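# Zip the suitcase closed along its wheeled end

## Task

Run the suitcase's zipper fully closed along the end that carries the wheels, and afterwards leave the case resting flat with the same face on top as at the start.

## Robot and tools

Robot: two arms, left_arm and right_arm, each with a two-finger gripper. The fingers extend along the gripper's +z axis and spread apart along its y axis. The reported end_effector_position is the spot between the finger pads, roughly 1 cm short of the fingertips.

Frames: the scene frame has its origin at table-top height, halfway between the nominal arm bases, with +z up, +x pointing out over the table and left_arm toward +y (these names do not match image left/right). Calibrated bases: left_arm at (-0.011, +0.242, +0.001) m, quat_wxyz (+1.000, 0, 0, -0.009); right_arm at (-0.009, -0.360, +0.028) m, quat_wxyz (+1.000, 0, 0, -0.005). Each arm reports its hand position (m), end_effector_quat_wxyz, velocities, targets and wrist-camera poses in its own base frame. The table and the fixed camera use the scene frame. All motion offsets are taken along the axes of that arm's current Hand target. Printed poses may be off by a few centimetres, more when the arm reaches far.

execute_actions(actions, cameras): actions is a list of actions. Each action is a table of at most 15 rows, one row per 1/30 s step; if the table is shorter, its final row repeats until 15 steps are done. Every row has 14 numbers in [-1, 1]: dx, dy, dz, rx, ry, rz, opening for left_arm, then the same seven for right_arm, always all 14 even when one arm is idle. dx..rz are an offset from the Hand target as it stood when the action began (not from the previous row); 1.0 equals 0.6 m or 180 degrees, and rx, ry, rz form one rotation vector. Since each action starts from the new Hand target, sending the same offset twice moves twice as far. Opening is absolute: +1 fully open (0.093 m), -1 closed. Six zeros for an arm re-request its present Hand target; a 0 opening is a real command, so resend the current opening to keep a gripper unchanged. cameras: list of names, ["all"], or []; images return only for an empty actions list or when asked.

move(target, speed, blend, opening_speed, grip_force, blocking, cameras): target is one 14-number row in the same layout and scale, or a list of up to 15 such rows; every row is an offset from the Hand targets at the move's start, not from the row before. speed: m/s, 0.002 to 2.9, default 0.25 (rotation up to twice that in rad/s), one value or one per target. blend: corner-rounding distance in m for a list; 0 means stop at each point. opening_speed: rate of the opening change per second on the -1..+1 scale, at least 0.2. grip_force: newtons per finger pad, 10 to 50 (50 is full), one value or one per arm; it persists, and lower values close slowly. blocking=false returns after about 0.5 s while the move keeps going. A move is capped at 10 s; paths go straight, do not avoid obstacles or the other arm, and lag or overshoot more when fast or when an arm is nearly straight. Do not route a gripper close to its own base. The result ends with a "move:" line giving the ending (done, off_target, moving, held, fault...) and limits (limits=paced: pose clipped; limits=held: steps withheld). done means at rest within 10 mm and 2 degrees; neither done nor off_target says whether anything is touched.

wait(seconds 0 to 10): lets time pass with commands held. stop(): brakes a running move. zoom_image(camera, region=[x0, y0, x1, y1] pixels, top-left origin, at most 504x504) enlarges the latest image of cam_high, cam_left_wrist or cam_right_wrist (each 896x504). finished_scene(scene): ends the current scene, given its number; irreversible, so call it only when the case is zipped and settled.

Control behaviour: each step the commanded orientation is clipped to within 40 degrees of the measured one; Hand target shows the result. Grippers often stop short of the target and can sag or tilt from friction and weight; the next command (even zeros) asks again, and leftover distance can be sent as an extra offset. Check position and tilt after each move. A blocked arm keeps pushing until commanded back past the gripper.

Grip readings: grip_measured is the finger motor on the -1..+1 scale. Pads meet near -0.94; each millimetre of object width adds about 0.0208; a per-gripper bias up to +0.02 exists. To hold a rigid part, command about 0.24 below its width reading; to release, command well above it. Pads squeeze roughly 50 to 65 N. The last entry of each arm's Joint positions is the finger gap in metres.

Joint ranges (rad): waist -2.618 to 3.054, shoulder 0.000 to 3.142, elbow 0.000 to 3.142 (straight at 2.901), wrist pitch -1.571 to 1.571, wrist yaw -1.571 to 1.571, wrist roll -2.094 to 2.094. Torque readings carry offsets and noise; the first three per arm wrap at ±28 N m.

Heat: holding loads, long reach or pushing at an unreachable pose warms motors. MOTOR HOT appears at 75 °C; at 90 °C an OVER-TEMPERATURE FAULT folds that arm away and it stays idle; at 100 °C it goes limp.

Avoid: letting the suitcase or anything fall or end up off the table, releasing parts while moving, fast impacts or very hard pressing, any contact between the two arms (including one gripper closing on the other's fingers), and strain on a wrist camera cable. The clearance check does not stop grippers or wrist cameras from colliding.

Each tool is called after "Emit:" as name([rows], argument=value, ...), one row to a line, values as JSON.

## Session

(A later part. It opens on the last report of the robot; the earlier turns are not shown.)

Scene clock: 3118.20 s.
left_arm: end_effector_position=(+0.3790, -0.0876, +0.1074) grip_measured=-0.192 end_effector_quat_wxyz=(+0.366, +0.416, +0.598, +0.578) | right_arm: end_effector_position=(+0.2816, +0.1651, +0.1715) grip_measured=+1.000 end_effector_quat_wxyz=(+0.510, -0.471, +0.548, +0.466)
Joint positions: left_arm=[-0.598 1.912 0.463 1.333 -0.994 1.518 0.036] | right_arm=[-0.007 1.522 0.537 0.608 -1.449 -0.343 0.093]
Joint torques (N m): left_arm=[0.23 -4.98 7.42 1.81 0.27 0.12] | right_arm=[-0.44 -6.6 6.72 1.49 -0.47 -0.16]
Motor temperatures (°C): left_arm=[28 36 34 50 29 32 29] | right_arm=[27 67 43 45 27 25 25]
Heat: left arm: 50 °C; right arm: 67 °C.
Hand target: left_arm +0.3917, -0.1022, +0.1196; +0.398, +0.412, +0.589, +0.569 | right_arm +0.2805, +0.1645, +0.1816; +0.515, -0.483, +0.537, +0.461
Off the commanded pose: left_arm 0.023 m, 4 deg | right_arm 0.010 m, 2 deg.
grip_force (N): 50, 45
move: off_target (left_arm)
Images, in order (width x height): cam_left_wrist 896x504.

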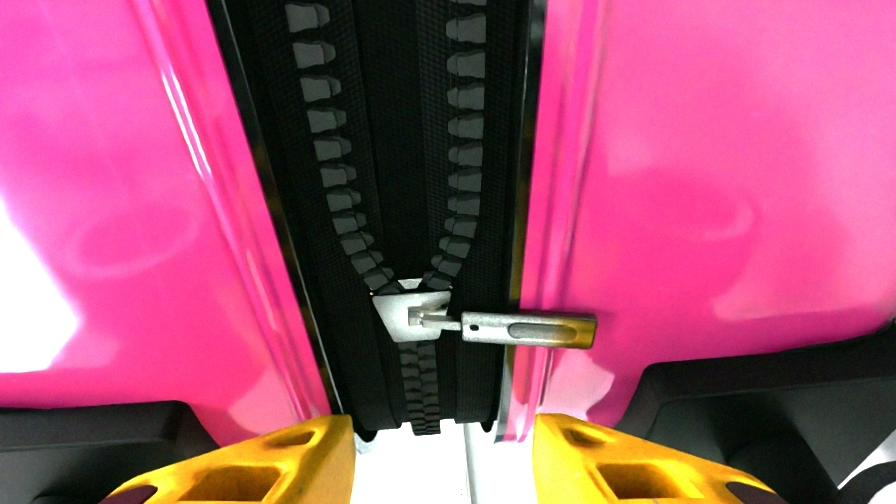

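Emit:
move([
  [-0.035,0,-0.01,0,0,0,-0.19,0,0,0,0,0,0,1],
], speed=0.1, cameras=["cam_left_wrist"])

Scene clock: 3123.87 s.
left_arm: end_effector_position=(+0.3819, -0.1035, +0.1105) grip_measured=-0.192 end_effector_quat_wxyz=(+0.364, +0.408, +0.600, +0.584) | right_arm: end_effector_position=(+0.2811, +0.1651, +0.1722) grip_measured=+1.000 end_effector_quat_wxyz=(+0.511, -0.471, +0.548, +0.466)
Joint positions: left_arm=[-0.644 1.938 0.522 1.31 -1.058 1.518 0.036] | right_arm=[-0.007 1.517 0.537 0.602 -1.449 -0.346 0.093]
Joint torques (N m): left_arm=[-0.73 -5.14 7.58 1.65 0.33 0.05] | right_arm=[-0.5 -6.06 6.97 1.48 -0.47 -0.25]
Motor temperatures (°C): left_arm=[28 36 34 50 29 32 29] | right_arm=[27 66 44 44 27 25 25]
Heat: left arm: 50 °C; right arm: 66 °C.
Hand target: left_arm +0.3933, -0.1240, +0.1199; +0.398, +0.412, +0.589, +0.569 | right_arm +0.2805, +0.1645, +0.1816; +0.515, -0.483, +0.537, +0.461
Off the commanded pose: left_arm 0.025 m, 4 deg | right_arm 0.009 m, 2 deg.
grip_force (N): 50, 45
move: off_target (left_arm)
Images, in order (width x height): cam_left_wrist 896x504.

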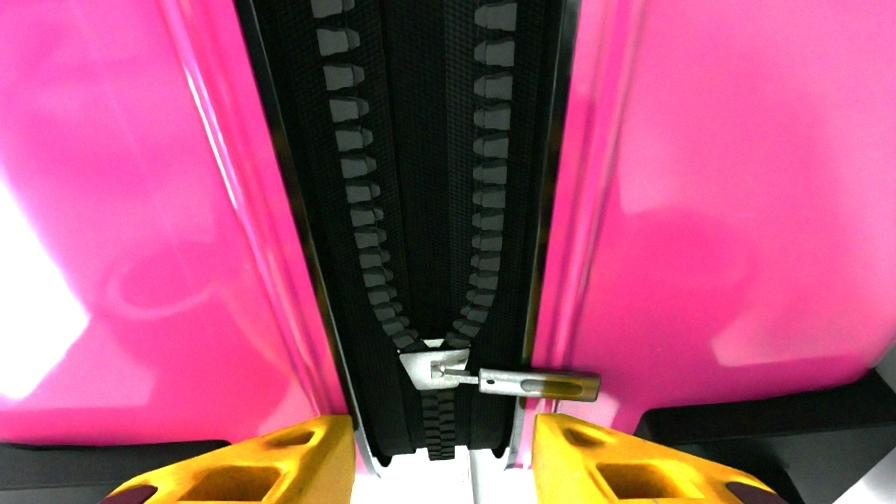

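Emit:
move([
  [-0.035,0,0.003,0,0,0,-0.19,0,0,0,0,0,0,1],
], speed=0.1, cameras=["cam_left_wrist"])

Scene clock: 3131.43 s.
left_arm: end_effector_position=(+0.3921, -0.1229, +0.1115) grip_measured=-0.192 end_effector_quat_wxyz=(+0.366, +0.407, +0.598, +0.585) | right_arm: end_effector_position=(+0.2811, +0.1651, +0.1721) grip_measured=+1.000 end_effector_quat_wxyz=(+0.510, -0.472, +0.548, +0.466)
Joint positions: left_arm=[-0.675 1.979 0.604 1.272 -1.087 1.518 0.036] | right_arm=[-0.007 1.517 0.537 0.601 -1.449 -0.348 0.093]
Joint torques (N m): left_arm=[-0.7 -5.49 7.6 1.57 0.32 0.02] | right_arm=[-0.58 -6.12 6.8 1.43 -0.46 -0.18]
Motor temperatures (°C): left_arm=[28 36 34 49 29 32 29] | right_arm=[27 64 44 43 27 25 25]
Heat: left arm: 49 °C; right arm: 64 °C.
Hand target: left_arm +0.4022, -0.1431, +0.1198; +0.398, +0.412, +0.589, +0.569 | right_arm +0.2805, +0.1645, +0.1816; +0.515, -0.483, +0.537, +0.461
Off the commanded pose: left_arm 0.024 m, 4 deg | right_arm 0.010 m, 2 deg.
grip_force (N): 50, 45
move: off_target (left_arm)
Images, in order (width x height): cam_left_wrist 896x504.

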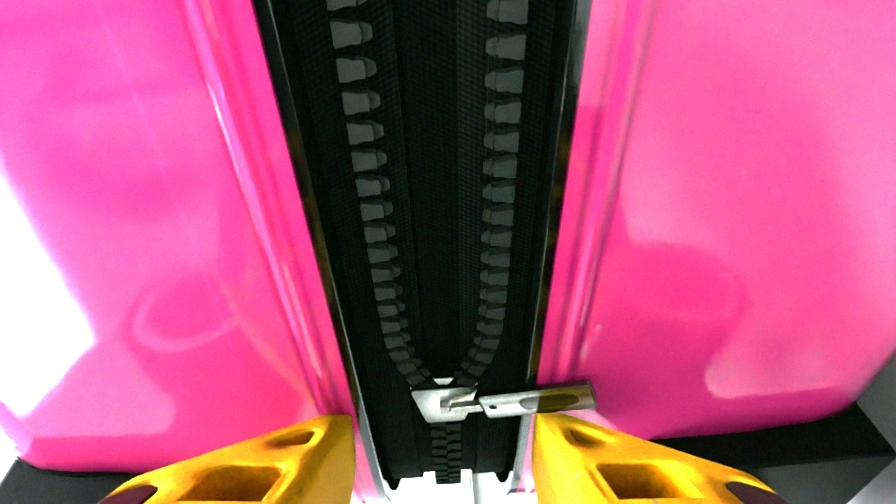

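Emit:
move([
  [-0.04,0,-0.004,0,0,0,-0.19,0,0,0,0,0,0,1],
], speed=0.1, cameras=["cam_left_wrist"])

Scene clock: 3137.10 s.
left_arm: end_effector_position=(+0.3989, -0.1475, +0.1127) grip_measured=-0.192 end_effector_quat_wxyz=(+0.369, +0.408, +0.596, +0.585) | right_arm: end_effector_position=(+0.2811, +0.1651, +0.1721) grip_measured=+1.000 end_effector_quat_wxyz=(+0.510, -0.472, +0.548, +0.466)
Joint positions: left_arm=[-0.72 2.021 0.69 1.229 -1.126 1.518 0.036] | right_arm=[-0.007 1.517 0.537 0.601 -1.449 -0.348 0.093]
Joint torques (N m): left_arm=[-0.54 -5.86 7.72 1.49 0.29 -0.05] | right_arm=[-0.21 -6.41 6.86 1.45 -0.43 -0.19]
Motor temperatures (°C): left_arm=[28 36 35 48 29 32 29] | right_arm=[27 63 44 43 27 25 25]
Heat: left arm: 48 °C; right arm: 63 °C.
Hand target: left_arm +0.4081, -0.1665, +0.1199; +0.398, +0.412, +0.589, +0.569 | right_arm +0.2805, +0.1645, +0.1816; +0.515, -0.483, +0.537, +0.461
Off the commanded pose: left_arm 0.022 m, 4 deg | right_arm 0.010 m, 2 deg.
grip_force (N): 50, 45
move: off_target (left_arm)
Images, in order (width x height): cam_left_wrist 896x504.

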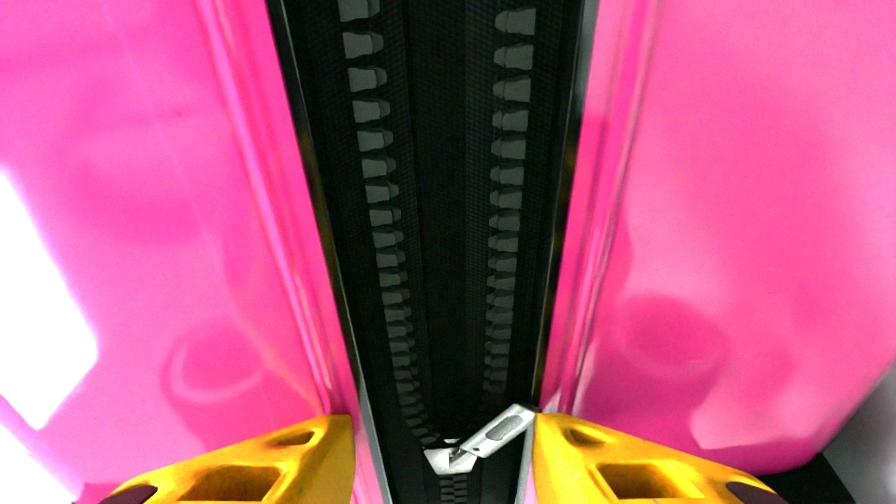

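Emit:
move([
  [-0.027,0,-0.011,0,0,0,-0.19,0,0,0,0,0,0,1],
], speed=0.1, cameras=["cam_left_wrist"])

Scene clock: 3144.87 s.
left_arm: end_effector_position=(+0.4028, -0.1777, +0.1154) grip_measured=-0.192 end_effector_quat_wxyz=(+0.386, +0.421, +0.586, +0.575) | right_arm: end_effector_position=(+0.2811, +0.1651, +0.1721) grip_measured=+1.000 end_effector_quat_wxyz=(+0.510, -0.472, +0.548, +0.466)
Joint positions: left_arm=[-0.767 2.048 0.758 1.197 -1.121 1.518 0.036] | right_arm=[-0.007 1.517 0.537 0.601 -1.449 -0.348 0.093]
Joint torques (N m): left_arm=[-0.31 -6.27 6.76 1.5 -0.07 -0.11] | right_arm=[-0.55 -6.06 6.9 1.39 -0.42 -0.2]
Motor temperatures (°C): left_arm=[28 37 35 47 29 32 29] | right_arm=[27 62 45 42 27 25 25]
Heat: left arm: 47 °C; right arm: 62 °C.
Hand target: left_arm +0.4075, -0.1840, +0.1201; +0.398, +0.412, +0.589, +0.569 | right_arm +0.2805, +0.1645, +0.1816; +0.515, -0.483, +0.537, +0.461
Off the commanded pose: left_arm 0.009 m, 2 deg | right_arm 0.010 m, 2 deg.
grip_force (N): 50, 45
move: done
Images, in order (width x height): cam_left_wrist 896x504.

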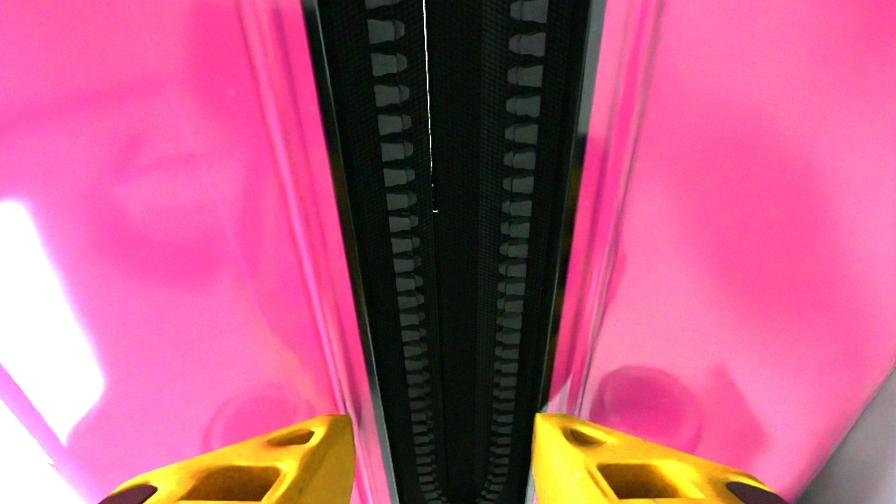

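Emit:
move([
  [0.033,0,0.008,0,0,0,-0.19,0,0,0,0,0,0,1],
], speed=0.06, cameras=["cam_left_wrist"])

Scene clock: 3152.57 s.
left_arm: end_effector_position=(+0.4027, -0.1639, +0.1046) grip_measured=-0.192 end_effector_quat_wxyz=(+0.372, +0.433, +0.585, +0.576) | right_arm: end_effector_position=(+0.2811, +0.1651, +0.1721) grip_measured=+1.000 end_effector_quat_wxyz=(+0.510, -0.472, +0.548, +0.466)
Joint positions: left_arm=[-0.738 2.048 0.719 1.197 -1.095 1.518 0.036] | right_arm=[-0.007 1.517 0.537 0.601 -1.449 -0.348 0.093]
Joint torques (N m): left_arm=[0.72 -8.87 3.86 1.94 0.05 -0.06] | right_arm=[-0.59 -6.31 6.89 1.43 -0.41 -0.24]
Motor temperatures (°C): left_arm=[28 38 34 47 29 31 29] | right_arm=[27 61 45 42 27 25 25]
Heat: left arm: 47 °C; right arm: 61 °C.
Hand target: left_arm +0.4052, -0.1637, +0.1199; +0.398, +0.412, +0.589, +0.569 | right_arm +0.2805, +0.1645, +0.1816; +0.515, -0.483, +0.537, +0.461
Off the commanded pose: left_arm 0.016 m, 4 deg | right_arm 0.010 m, 2 deg.
grip_force (N): 50, 45
move: off_target (left_arm)
Images, in order (width x height): cam_left_wrist 896x504.

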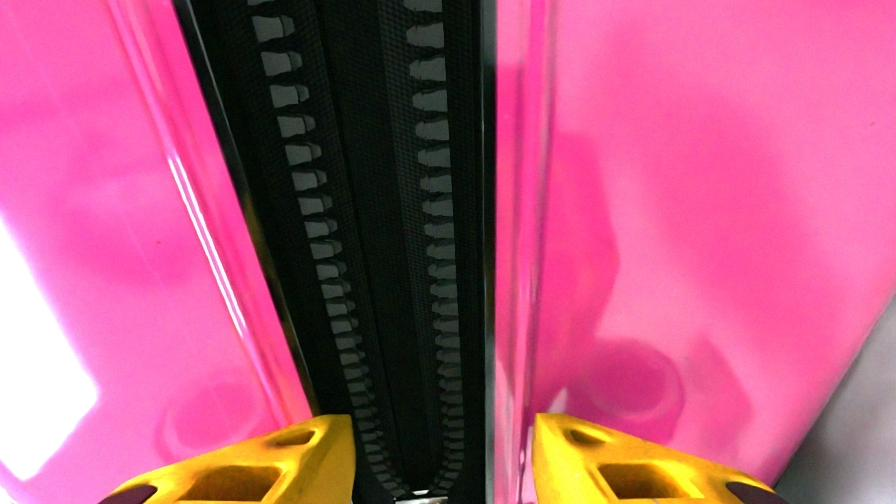

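Emit:
move([
  [0.01,0,-0.05,0,0,0,-0.19,0,0,0,0,0,0,1],
  [0.085,0.0,-0.04,0,0,0,-0.19,0,0,0,0,0,0,1],
], speed=0.15, blend=[0.01,0], cameras=["all"])

Scene clock: 3176.23 s.
left_arm: end_effector_position=(+0.3621, -0.1238, +0.0983) grip_measured=-0.192 end_effector_quat_wxyz=(+0.355, +0.449, +0.583, +0.576) | right_arm: end_effector_position=(+0.2811, +0.1651, +0.1721) grip_measured=+1.000 end_effector_quat_wxyz=(+0.510, -0.472, +0.548, +0.466)
Joint positions: left_arm=[-0.729 1.926 0.482 1.264 -1.084 1.515 0.036] | right_arm=[-0.007 1.517 0.537 0.601 -1.449 -0.348 0.093]
Joint torques (N m): left_arm=[0.51 -8.39 3.22 2.32 0.01 -0.05] | right_arm=[-0.61 -6.11 6.91 1.47 -0.44 -0.18]
Motor temperatures (°C): left_arm=[28 42 33 47 29 31 29] | right_arm=[27 59 45 41 27 25 25]
Heat: left arm: 47 °C; right arm: 59 °C.
Hand target: left_arm +0.3652, -0.1240, +0.1208; +0.398, +0.412, +0.589, +0.569 | right_arm +0.2805, +0.1645, +0.1816; +0.515, -0.483, +0.537, +0.461
Off the commanded pose: left_arm 0.023 m, 7 deg | right_arm 0.010 m, 2 deg.
grip_force (N): 50, 45
move: off_target (left_arm)

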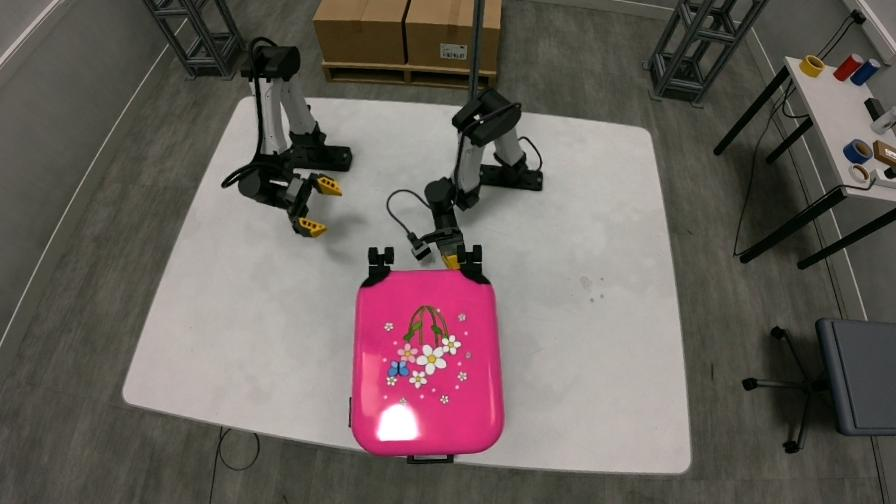

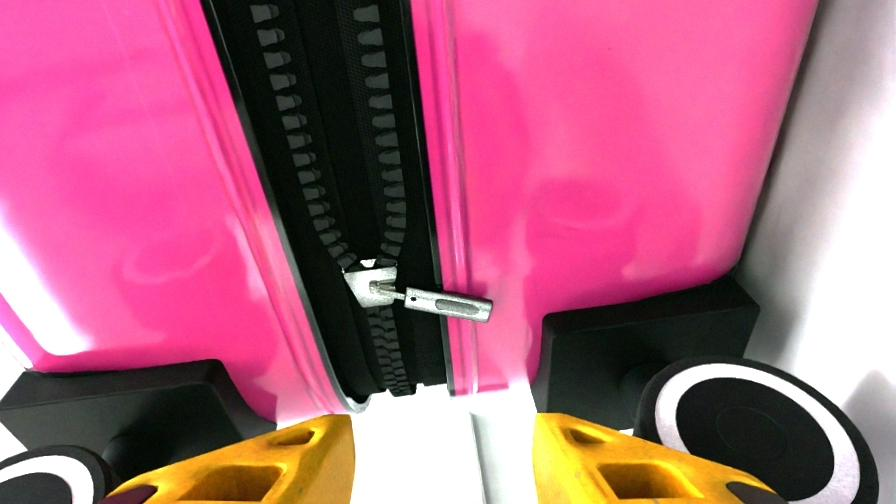

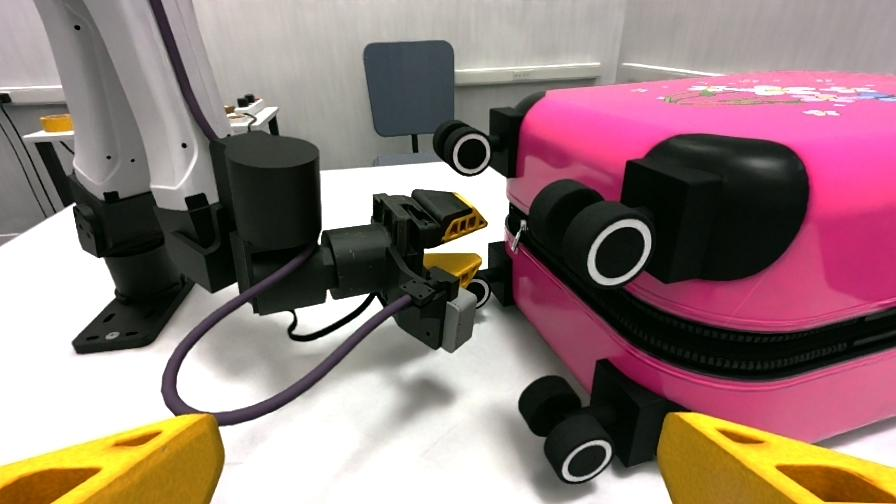

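Emit:
move([
  [0.03,0.0,0.01,0,0,0,-0.19,0,0,0,0,0,0,1],
  [0.02,0.0,0.055,0,0,0,-0.19,0,0,0,0,0,0,1],
], speed=0.12, blend=[0.005,0], cameras=["cam_left_wrist","cam_right_wrist"])

Scene clock: 3201.47 s.
left_arm: end_effector_position=(+0.3836, -0.0963, +0.1079) grip_measured=-0.192 end_effector_quat_wxyz=(+0.371, +0.429, +0.593, +0.572) | right_arm: end_effector_position=(+0.2811, +0.1651, +0.1721) grip_measured=+1.000 end_effector_quat_wxyz=(+0.510, -0.472, +0.548, +0.466)
Joint positions: left_arm=[-0.605 1.907 0.483 1.298 -0.969 1.518 0.036] | right_arm=[-0.007 1.517 0.537 0.601 -1.449 -0.348 0.093]
Joint torques (N m): left_arm=[0.44 -4.62 5.82 2.18 0.06 0.09] | right_arm=[-0.58 -6.38 6.91 1.44 -0.39 -0.21]
Motor temperatures (°C): left_arm=[28 43 32 49 29 30 28] | right_arm=[27 58 45 39 27 25 25]
Heat: left arm: 49 °C; right arm: 58 °C.
Hand target: left_arm +0.3920, -0.1015, +0.1196; +0.398, +0.412, +0.589, +0.569 | right_arm +0.2805, +0.1645, +0.1816; +0.515, -0.483, +0.537, +0.461
Off the commanded pose: left_arm 0.015 m, 4 deg | right_arm 0.010 m, 2 deg.
grip_force (N): 50, 45
move: off_target (left_arm)
Images, in order (width x height): cam_left_wrist 896x504, cam_right_wrist 896x504.

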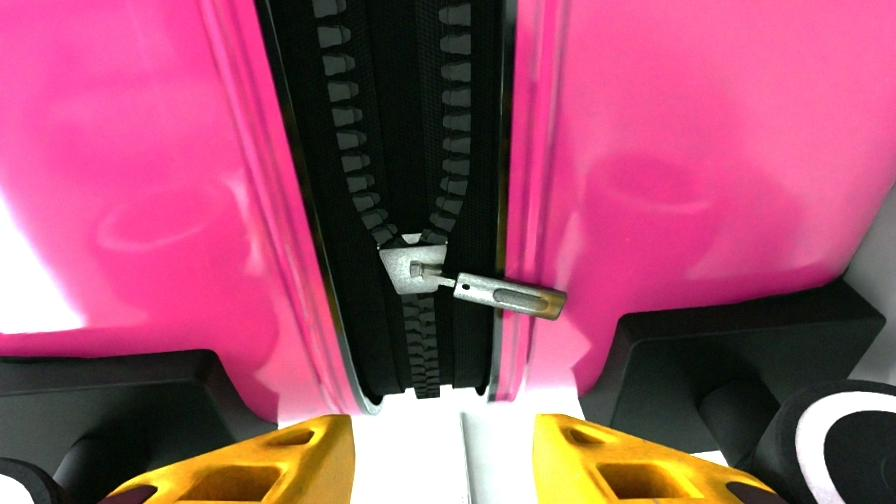

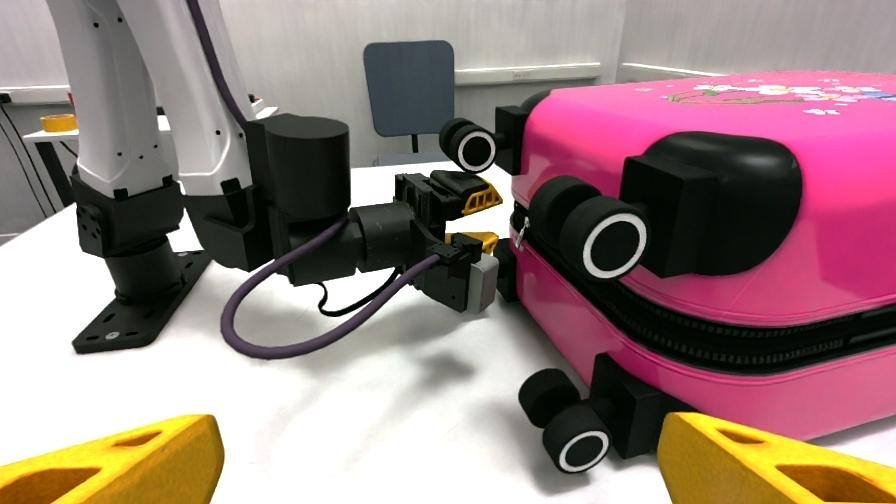

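Emit:
move([
  [0,0.0,0.02,0,0,0,-0.19,0,0,0,0,0,0,1],
  [-0.055,0.0,0.006,0,0,0,-0.19,0,0,0,0,0,0,1],
], speed=0.1, blend=[0.0,0], cameras=["cam_left_wrist","cam_right_wrist"])

Scene clock: 3215.67 s.
left_arm: end_effector_position=(+0.4022, -0.1298, +0.1143) grip_measured=-0.192 end_effector_quat_wxyz=(+0.395, +0.424, +0.585, +0.567) | right_arm: end_effector_position=(+0.2811, +0.1651, +0.1721) grip_measured=+1.000 end_effector_quat_wxyz=(+0.510, -0.472, +0.548, +0.466)
Joint positions: left_arm=[-0.651 1.976 0.608 1.286 -0.984 1.521 0.036] | right_arm=[-0.007 1.517 0.537 0.601 -1.449 -0.348 0.093]
Joint torques (N m): left_arm=[-0.1 -5.55 6.19 1.64 -0.2 0.01] | right_arm=[-0.64 -6.16 7.09 1.45 -0.43 -0.23]
Motor temperatures (°C): left_arm=[28 41 32 49 29 30 28] | right_arm=[27 58 45 39 27 25 25]
Heat: left arm: 49 °C; right arm: 58 °C.
Hand target: left_arm +0.4067, -0.1312, +0.1195; +0.398, +0.412, +0.589, +0.569 | right_arm +0.2805, +0.1645, +0.1816; +0.515, -0.483, +0.537, +0.461
Off the commanded pose: left_arm 0.007 m, 2 deg | right_arm 0.010 m, 2 deg.
grip_force (N): 50, 45
move: done
Images, in order (width x height): cam_left_wrist 896x504, cam_right_wrist 896x504.

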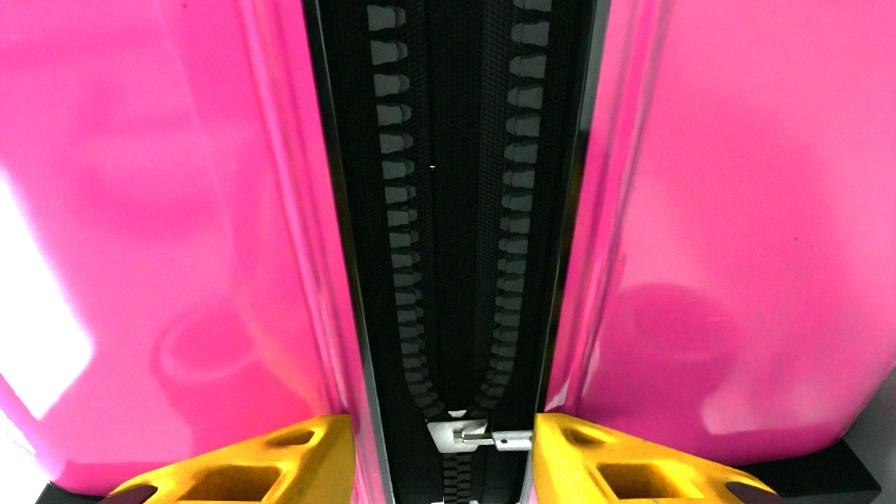

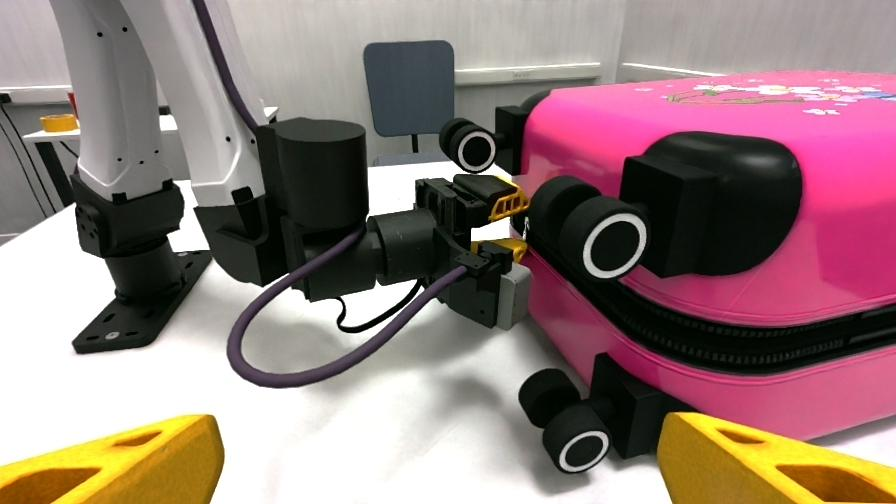

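Emit:
move([
  [0,0,-0.0417,0,0,0,-0.19,0,0,0,0,0,0,1],
  [0.0767,0.0,-0.0195,0,0,0,-0.19,0,0,0,0,0,0,1],
  [0.0767,0.0,0.0305,0,0,0,-0.19,0,0,0,0,0,0,1],
], speed=[0.2,0.2,0.1], blend=[0.005,0.005,0], cameras=["cam_left_wrist"])

Scene clock: 3248.53 s.
left_arm: end_effector_position=(+0.4000, -0.0775, +0.1101) grip_measured=-0.192 end_effector_quat_wxyz=(+0.379, +0.422, +0.594, +0.571) | right_arm: end_effector_position=(+0.2811, +0.1651, +0.1721) grip_measured=+1.000 end_effector_quat_wxyz=(+0.510, -0.472, +0.548, +0.466)
Joint positions: left_arm=[-0.516 1.923 0.497 1.329 -0.88 1.527 0.036] | right_arm=[-0.007 1.517 0.537 0.601 -1.449 -0.348 0.093]
Joint torques (N m): left_arm=[0.49 -4.74 5.93 1.98 0.09 0.1] | right_arm=[-0.31 -6.09 6.78 1.5 -0.42 -0.24]
Motor temperatures (°C): left_arm=[28 40 33 46 29 30 28] | right_arm=[27 57 45 38 27 25 25]
Heat: left arm: 46 °C; right arm: 57 °C.
Hand target: left_arm +0.4081, -0.0817, +0.1189; +0.398, +0.412, +0.589, +0.569 | right_arm +0.2805, +0.1645, +0.1816; +0.515, -0.483, +0.537, +0.461
Off the commanded pose: left_arm 0.013 m, 3 deg | right_arm 0.010 m, 2 deg.
grip_force (N): 50, 45
move: off_target (left_arm)
Images, in order (width x height): cam_left_wrist 896x504.

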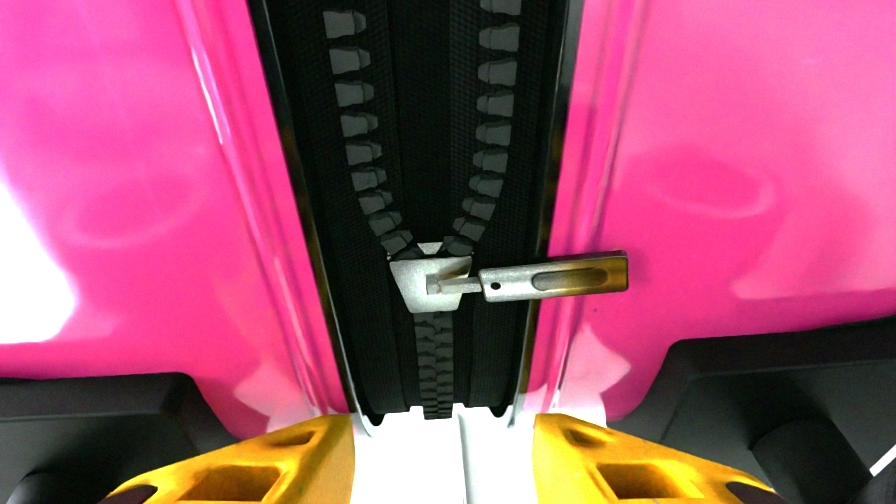

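Emit:
move([
  [-0.045,0.0,-0.008,0,0,0,-0.19,0,0,0,0,0,0,1],
], speed=0.1, blend=[0], cameras=["cam_left_wrist"])

Scene clock: 3252.23 s.
left_arm: end_effector_position=(+0.4009, -0.0858, +0.1098) grip_measured=-0.192 end_effector_quat_wxyz=(+0.362, +0.404, +0.603, +0.585) | right_arm: end_effector_position=(+0.2811, +0.1651, +0.1721) grip_measured=+1.000 end_effector_quat_wxyz=(+0.510, -0.472, +0.548, +0.466)
Joint positions: left_arm=[-0.56 1.959 0.551 1.314 -0.984 1.527 0.036] | right_arm=[-0.007 1.517 0.537 0.601 -1.449 -0.348 0.093]
Joint torques (N m): left_arm=[-1.17 -5.31 7.56 1.66 0.4 0.04] | right_arm=[-0.65 -6.37 6.93 1.48 -0.39 -0.25]
Motor temperatures (°C): left_arm=[28 39 33 46 29 30 28] | right_arm=[27 57 45 37 27 25 25]
Heat: left arm: 46 °C; right arm: 57 °C.
Hand target: left_arm +0.4129, -0.1087, +0.1190; +0.398, +0.412, +0.589, +0.569 | right_arm +0.2805, +0.1645, +0.1816; +0.515, -0.483, +0.537, +0.461
Off the commanded pose: left_arm 0.027 m, 5 deg | right_arm 0.010 m, 2 deg.
grip_force (N): 50, 45
move: off_target (left_arm)
Images, in order (width x height): cam_left_wrist 896x504.

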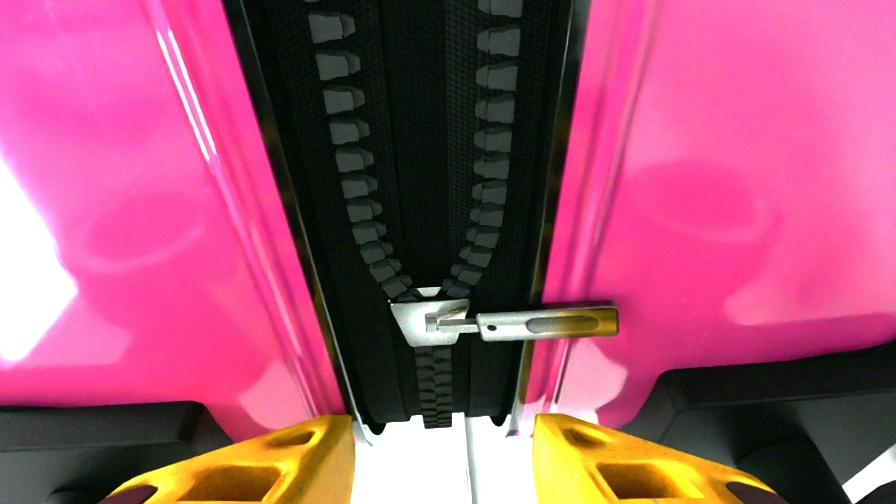

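Emit:
move([
  [-0.035,0.0,-0.012,0,0,0,-0.19,0,0,0,0,0,0,1],
], speed=0.1, blend=[0], cameras=["cam_left_wrist"])

Scene clock: 3256.77 s.
left_arm: end_effector_position=(+0.4038, -0.1126, +0.1118) grip_measured=-0.192 end_effector_quat_wxyz=(+0.369, +0.409, +0.597, +0.583) | right_arm: end_effector_position=(+0.2811, +0.1651, +0.1721) grip_measured=+1.000 end_effector_quat_wxyz=(+0.510, -0.472, +0.548, +0.466)
Joint positions: left_arm=[-0.623 1.985 0.612 1.281 -1.027 1.527 0.036] | right_arm=[-0.007 1.517 0.537 0.601 -1.449 -0.348 0.093]
Joint torques (N m): left_arm=[-0.77 -5.49 7.45 1.58 0.26 -0.02] | right_arm=[-0.42 -6.27 7.04 1.42 -0.51 -0.24]
Motor temperatures (°C): left_arm=[28 39 33 46 29 29 28] | right_arm=[27 57 45 37 27 25 25]
Heat: left arm: 46 °C; right arm: 57 °C.
Hand target: left_arm +0.4133, -0.1309, +0.1193; +0.398, +0.412, +0.589, +0.569 | right_arm +0.2805, +0.1645, +0.1816; +0.515, -0.483, +0.537, +0.461
Off the commanded pose: left_arm 0.022 m, 4 deg | right_arm 0.010 m, 2 deg.
grip_force (N): 50, 45
move: off_target (left_arm)
Images, in order (width x height): cam_left_wrist 896x504.

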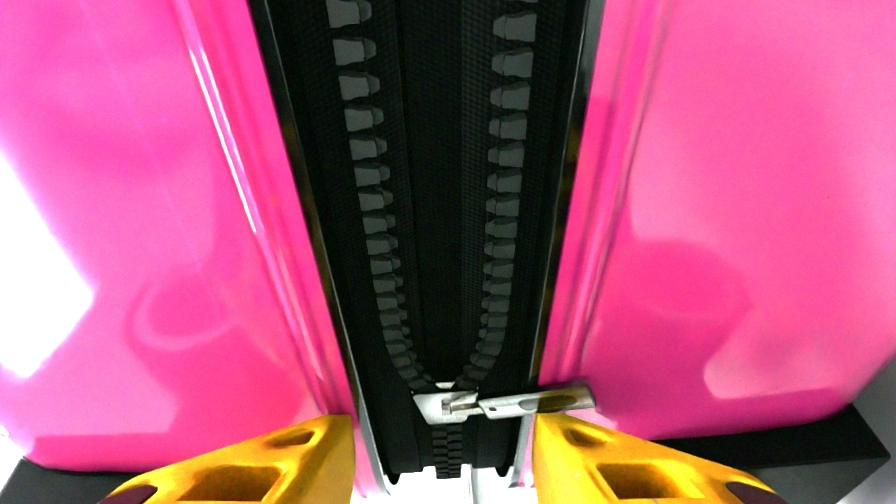

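Emit:
move([
  [-0.026,0.0,-0.006,0,0,0,-0.19,0,0,0,0,0,0,1],
], speed=0.06, blend=[0], cameras=["cam_left_wrist"])

Scene clock: 3260.77 s.
left_arm: end_effector_position=(+0.4054, -0.1258, +0.1123) grip_measured=-0.192 end_effector_quat_wxyz=(+0.365, +0.406, +0.598, +0.586) | right_arm: end_effector_position=(+0.2811, +0.1651, +0.1721) grip_measured=+1.000 end_effector_quat_wxyz=(+0.510, -0.472, +0.548, +0.466)
Joint positions: left_arm=[-0.657 2.007 0.658 1.254 -1.072 1.527 0.036] | right_arm=[-0.007 1.517 0.537 0.601 -1.449 -0.348 0.093]
Joint torques (N m): left_arm=[-0.87 -5.71 7.68 1.54 0.35 -0.06] | right_arm=[-0.62 -6.28 6.95 1.48 -0.47 -0.2]
Motor temperatures (°C): left_arm=[28 39 33 46 29 29 28] | right_arm=[27 57 45 37 27 25 25]
Heat: left arm: 46 °C; right arm: 57 °C.
Hand target: left_arm +0.4153, -0.1468, +0.1194; +0.398, +0.412, +0.589, +0.569 | right_arm +0.2805, +0.1645, +0.1816; +0.515, -0.483, +0.537, +0.461
Off the commanded pose: left_arm 0.024 m, 4 deg | right_arm 0.010 m, 2 deg.
grip_force (N): 50, 45
move: off_target (left_arm)
Images, in order (width x height): cam_left_wrist 896x504.

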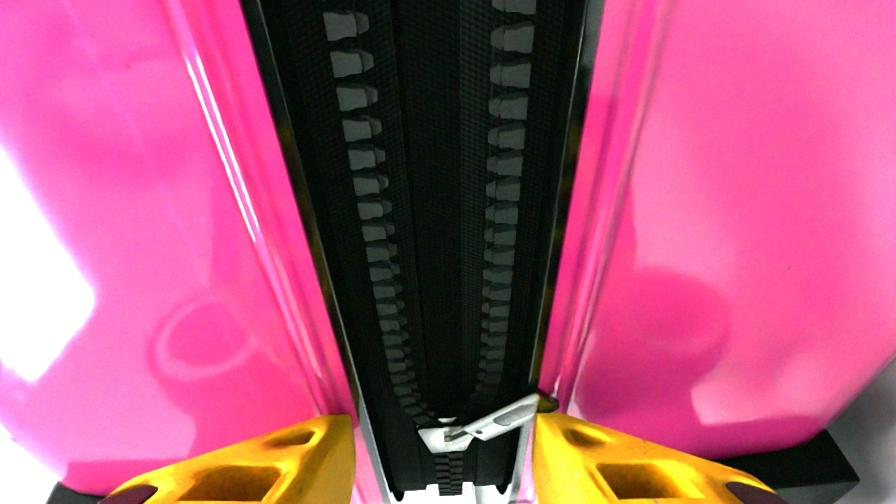

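Emit:
move([
  [-0.022,0.0,-0.006,0,0,0,-0.19,0,0,0,0,0,0,1],
], speed=0.06, blend=[0], cameras=["cam_left_wrist"])

Scene clock: 3264.33 s.
left_arm: end_effector_position=(+0.4067, -0.1395, +0.1127) grip_measured=-0.192 end_effector_quat_wxyz=(+0.365, +0.406, +0.597, +0.587) | right_arm: end_effector_position=(+0.2811, +0.1651, +0.1721) grip_measured=+1.000 end_effector_quat_wxyz=(+0.510, -0.472, +0.548, +0.466)
Joint positions: left_arm=[-0.687 2.027 0.7 1.231 -1.103 1.526 0.036] | right_arm=[-0.007 1.517 0.537 0.601 -1.449 -0.348 0.093]
Joint torques (N m): left_arm=[-0.81 -5.91 7.82 1.52 0.34 -0.09] | right_arm=[-0.43 -6.01 6.89 1.48 -0.46 -0.2]
Motor temperatures (°C): left_arm=[28 39 34 46 29 29 28] | right_arm=[27 57 45 37 27 25 25]
Heat: left arm: 46 °C; right arm: 57 °C.
Hand target: left_arm +0.4165, -0.1604, +0.1195; +0.398, +0.412, +0.589, +0.569 | right_arm +0.2805, +0.1645, +0.1816; +0.515, -0.483, +0.537, +0.461
Off the commanded pose: left_arm 0.024 m, 4 deg | right_arm 0.010 m, 2 deg.
grip_force (N): 50, 45
move: off_target (left_arm)
Images, in order (width x height): cam_left_wrist 896x504.

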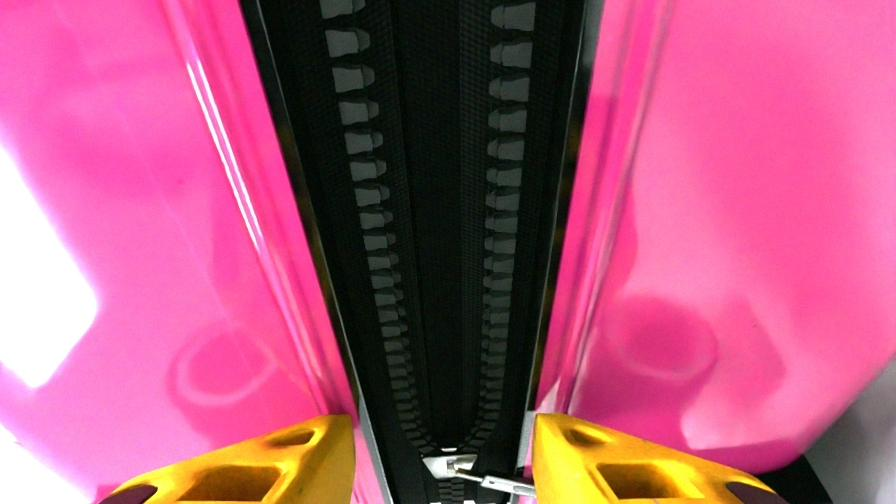

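Emit:
move([
  [0,0,-0.0417,0,0,0,-0.19,0,0,0,0,0,0,1],
  [0.0848,0.0,-0.0417,0,0,0,-0.19,0,0,0,0,0,0,1],
  [0.0848,0.0,-0.0055,0,0,0,-0.19,0,0,0,0,0,0,1],
], speed=[0.2,0.2,0.1], blend=[0.005,0.005,0], cameras=["cam_left_wrist"])

Scene clock: 3283.43 s.
left_arm: end_effector_position=(+0.3817, -0.1074, +0.0934) grip_measured=-0.192 end_effector_quat_wxyz=(+0.345, +0.447, +0.590, +0.577) | right_arm: end_effector_position=(+0.2811, +0.1651, +0.1721) grip_measured=+1.000 end_effector_quat_wxyz=(+0.510, -0.472, +0.548, +0.466)
Joint positions: left_arm=[-0.644 1.956 0.514 1.26 -1.02 1.524 0.036] | right_arm=[-0.007 1.517 0.537 0.601 -1.449 -0.348 0.093]
Joint torques (N m): left_arm=[1.26 -7.39 6.43 2.32 0.24 0.01] | right_arm=[-0.4 -6.3 6.65 1.46 -0.45 -0.23]
Motor temperatures (°C): left_arm=[28 39 35 45 29 29 28] | right_arm=[27 56 45 37 27 25 25]
Heat: left arm: 45 °C; right arm: 56 °C.
Hand target: left_arm +0.3959, -0.1138, +0.1196; +0.398, +0.412, +0.589, +0.569 | right_arm +0.2805, +0.1645, +0.1816; +0.515, -0.483, +0.537, +0.461
Off the commanded pose: left_arm 0.031 m, 7 deg | right_arm 0.010 m, 2 deg.
grip_force (N): 50, 45
move: off_target (left_arm)
Images, in order (width x height): cam_left_wrist 896x504.

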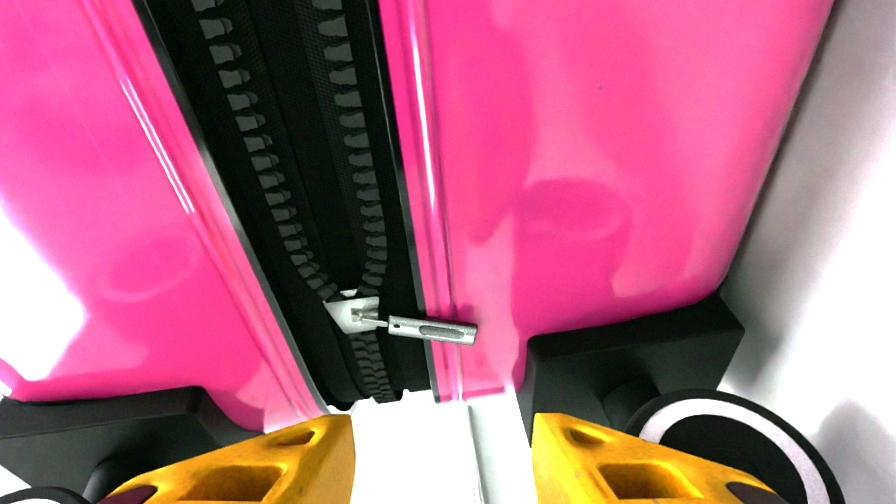

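Emit:
move([
  [0.0433,0.005,0,0,0,0,-0.19,0,0,0,0,0,0,1],
  [0.0433,0.007,0.052,0,0,0,-0.19,0,0,0,0,0,0,1],
], speed=[0.15,0.1], blend=[0.005,0], cameras=["cam_left_wrist"])

Scene clock: 3291.43 s.
left_arm: end_effector_position=(+0.4081, -0.0728, +0.1117) grip_measured=-0.192 end_effector_quat_wxyz=(+0.375, +0.422, +0.596, +0.571) | right_arm: end_effector_position=(+0.2811, +0.1651, +0.1721) grip_measured=+1.000 end_effector_quat_wxyz=(+0.510, -0.472, +0.548, +0.466)
Joint positions: left_arm=[-0.49 1.921 0.522 1.298 -0.86 1.529 0.036] | right_arm=[-0.007 1.517 0.537 0.601 -1.449 -0.348 0.093]
Joint torques (N m): left_arm=[0.42 -5.23 6.12 2 0.11 0.09] | right_arm=[-0.64 -6.19 6.93 1.49 -0.45 -0.19]
Motor temperatures (°C): left_arm=[28 39 35 46 29 29 28] | right_arm=[27 56 45 36 27 25 25]
Heat: left arm: 46 °C; right arm: 56 °C.
Hand target: left_arm +0.4164, -0.0786, +0.1228; +0.398, +0.412, +0.589, +0.569 | right_arm +0.2805, +0.1645, +0.1816; +0.515, -0.483, +0.537, +0.461
Off the commanded pose: left_arm 0.015 m, 3 deg | right_arm 0.010 m, 2 deg.
grip_force (N): 50, 45
move: off_target (left_arm)
Images, in order (width x height): cam_left_wrist 896x504.

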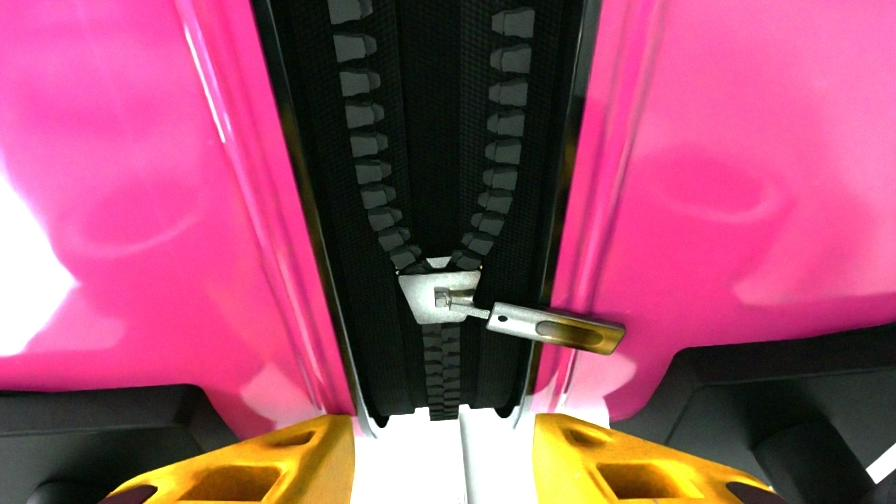

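Emit:
move([
  [-0.085,0.0,-0.02,0,0,0,-0.19,0,0,0,0,0,0,1],
], speed=[0.1], cameras=["cam_left_wrist"])

Scene clock: 3297.13 s.
left_arm: end_effector_position=(+0.4120, -0.1108, +0.1144) grip_measured=-0.192 end_effector_quat_wxyz=(+0.366, +0.408, +0.599, +0.584) | right_arm: end_effector_position=(+0.2811, +0.1651, +0.1721) grip_measured=+1.000 end_effector_quat_wxyz=(+0.510, -0.472, +0.548, +0.466)
Joint positions: left_arm=[-0.605 1.985 0.641 1.249 -1.015 1.529 0.036] | right_arm=[-0.007 1.517 0.537 0.601 -1.449 -0.348 0.093]
Joint torques (N m): left_arm=[-0.79 -5.7 7.9 1.62 0.3 -0.03] | right_arm=[-0.34 -6.34 6.86 1.48 -0.36 -0.19]
Motor temperatures (°C): left_arm=[28 39 35 46 29 29 28] | right_arm=[27 56 45 36 27 25 25]
Heat: left arm: 46 °C; right arm: 56 °C.
Hand target: left_arm +0.4226, -0.1307, +0.1232; +0.398, +0.412, +0.589, +0.569 | right_arm +0.2805, +0.1645, +0.1816; +0.515, -0.483, +0.537, +0.461
Off the commanded pose: left_arm 0.024 m, 4 deg | right_arm 0.010 m, 2 deg.
grip_force (N): 50, 45
move: off_target (left_arm)
Images, in order (width x height): cam_left_wrist 896x504.

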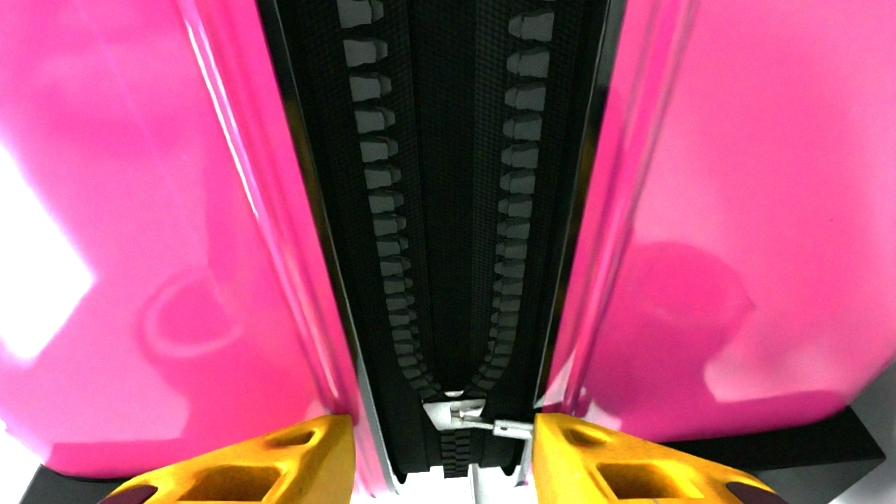

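Emit:
move([
  [0,0,-0.035,0,0,0,-0.19,0,0,0,0,0,0,1],
  [0.055,0.0,-0.022,0,0,0,-0.19,0,0,0,0,0,0,1],
  [0.055,-0.007,0.013,0,0,0,-0.19,0,0,0,0,0,0,1],
], speed=[0.2,0.2,0.1], blend=[0.005,0.005,0], cameras=["cam_left_wrist"])

Scene clock: 3349.23 s.
left_arm: end_effector_position=(+0.4087, -0.0964, +0.0988) grip_measured=-0.192 end_effector_quat_wxyz=(+0.365, +0.445, +0.590, +0.567) | right_arm: end_effector_position=(+0.2811, +0.1651, +0.1721) grip_measured=+1.000 end_effector_quat_wxyz=(+0.510, -0.472, +0.548, +0.466)
Joint positions: left_arm=[-0.551 1.969 0.563 1.258 -0.899 1.529 0.036] | right_arm=[-0.007 1.517 0.537 0.601 -1.449 -0.348 0.093]
Joint torques (N m): left_arm=[0.96 -6.24 6.19 2.35 0.01 0.05] | right_arm=[-0.59 -6.11 6.8 1.46 -0.39 -0.23]
Motor temperatures (°C): left_arm=[28 40 35 46 29 28 28] | right_arm=[27 55 45 35 27 25 25]
Heat: left arm: 46 °C; right arm: 55 °C.
Hand target: left_arm +0.4185, -0.0970, +0.1187; +0.398, +0.412, +0.589, +0.569 | right_arm +0.2805, +0.1645, +0.1816; +0.515, -0.483, +0.537, +0.461
Off the commanded pose: left_arm 0.022 m, 5 deg | right_arm 0.010 m, 2 deg.
grip_force (N): 50, 45
move: off_target (left_arm)
Images, in order (width x height): cam_left_wrist 896x504.

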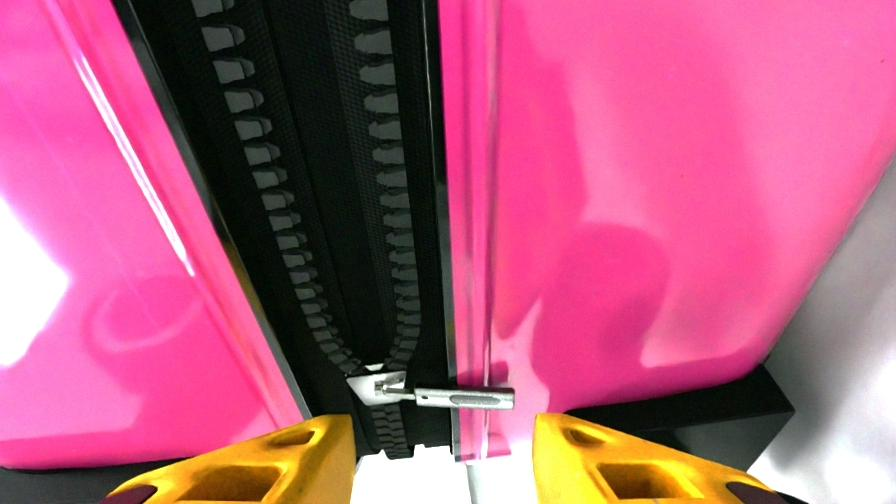

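Emit:
move([
  [0.055,0.006,0.0,0,0,0,-0.19,0,0,0,0,0,0,1],
  [0.055,0.01,0.022,0,0,0,-0.19,0,0,0,0,0,0,1],
], speed=[0.15,0.1], blend=[0.0,0], cameras=["cam_left_wrist"])

Scene clock: 3355.80 s.
left_arm: end_effector_position=(+0.4112, -0.0659, +0.0988) grip_measured=-0.192 end_effector_quat_wxyz=(+0.375, +0.445, +0.592, +0.558) | right_arm: end_effector_position=(+0.2811, +0.1651, +0.1721) grip_measured=+1.000 end_effector_quat_wxyz=(+0.510, -0.472, +0.548, +0.466)
Joint positions: left_arm=[-0.447 1.939 0.502 1.303 -0.777 1.529 0.036] | right_arm=[-0.007 1.517 0.537 0.601 -1.449 -0.348 0.093]
Joint torques (N m): left_arm=[1.29 -8.13 5.89 2.08 -0.07 0.14] | right_arm=[-0.42 -6.24 6.87 1.47 -0.4 -0.2]
Motor temperatures (°C): left_arm=[28 40 35 46 29 28 28] | right_arm=[27 55 45 35 27 25 25]
Heat: left arm: 46 °C; right arm: 55 °C.
Hand target: left_arm +0.4198, -0.0614, +0.1243; +0.398, +0.412, +0.589, +0.569 | right_arm +0.2805, +0.1645, +0.1816; +0.515, -0.483, +0.537, +0.461
Off the commanded pose: left_arm 0.027 m, 5 deg | right_arm 0.010 m, 2 deg.
grip_force (N): 50, 45
move: off_target (left_arm)
Images, in order (width x height): cam_left_wrist 896x504.

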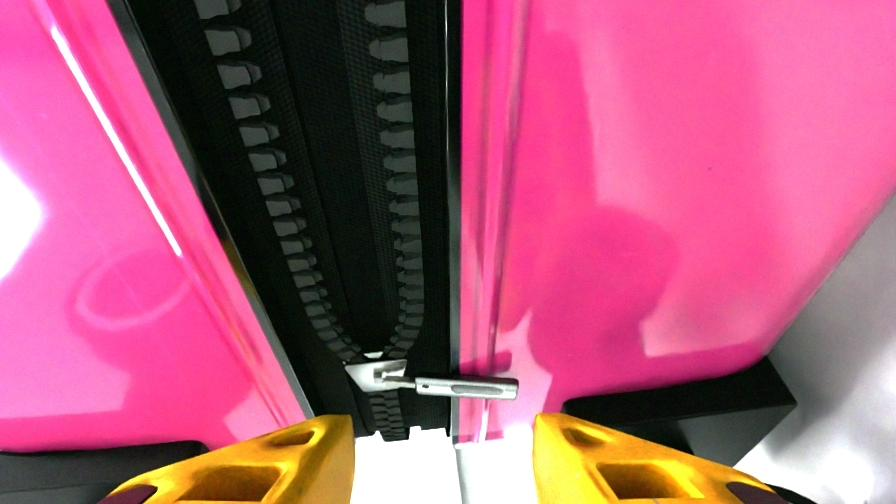

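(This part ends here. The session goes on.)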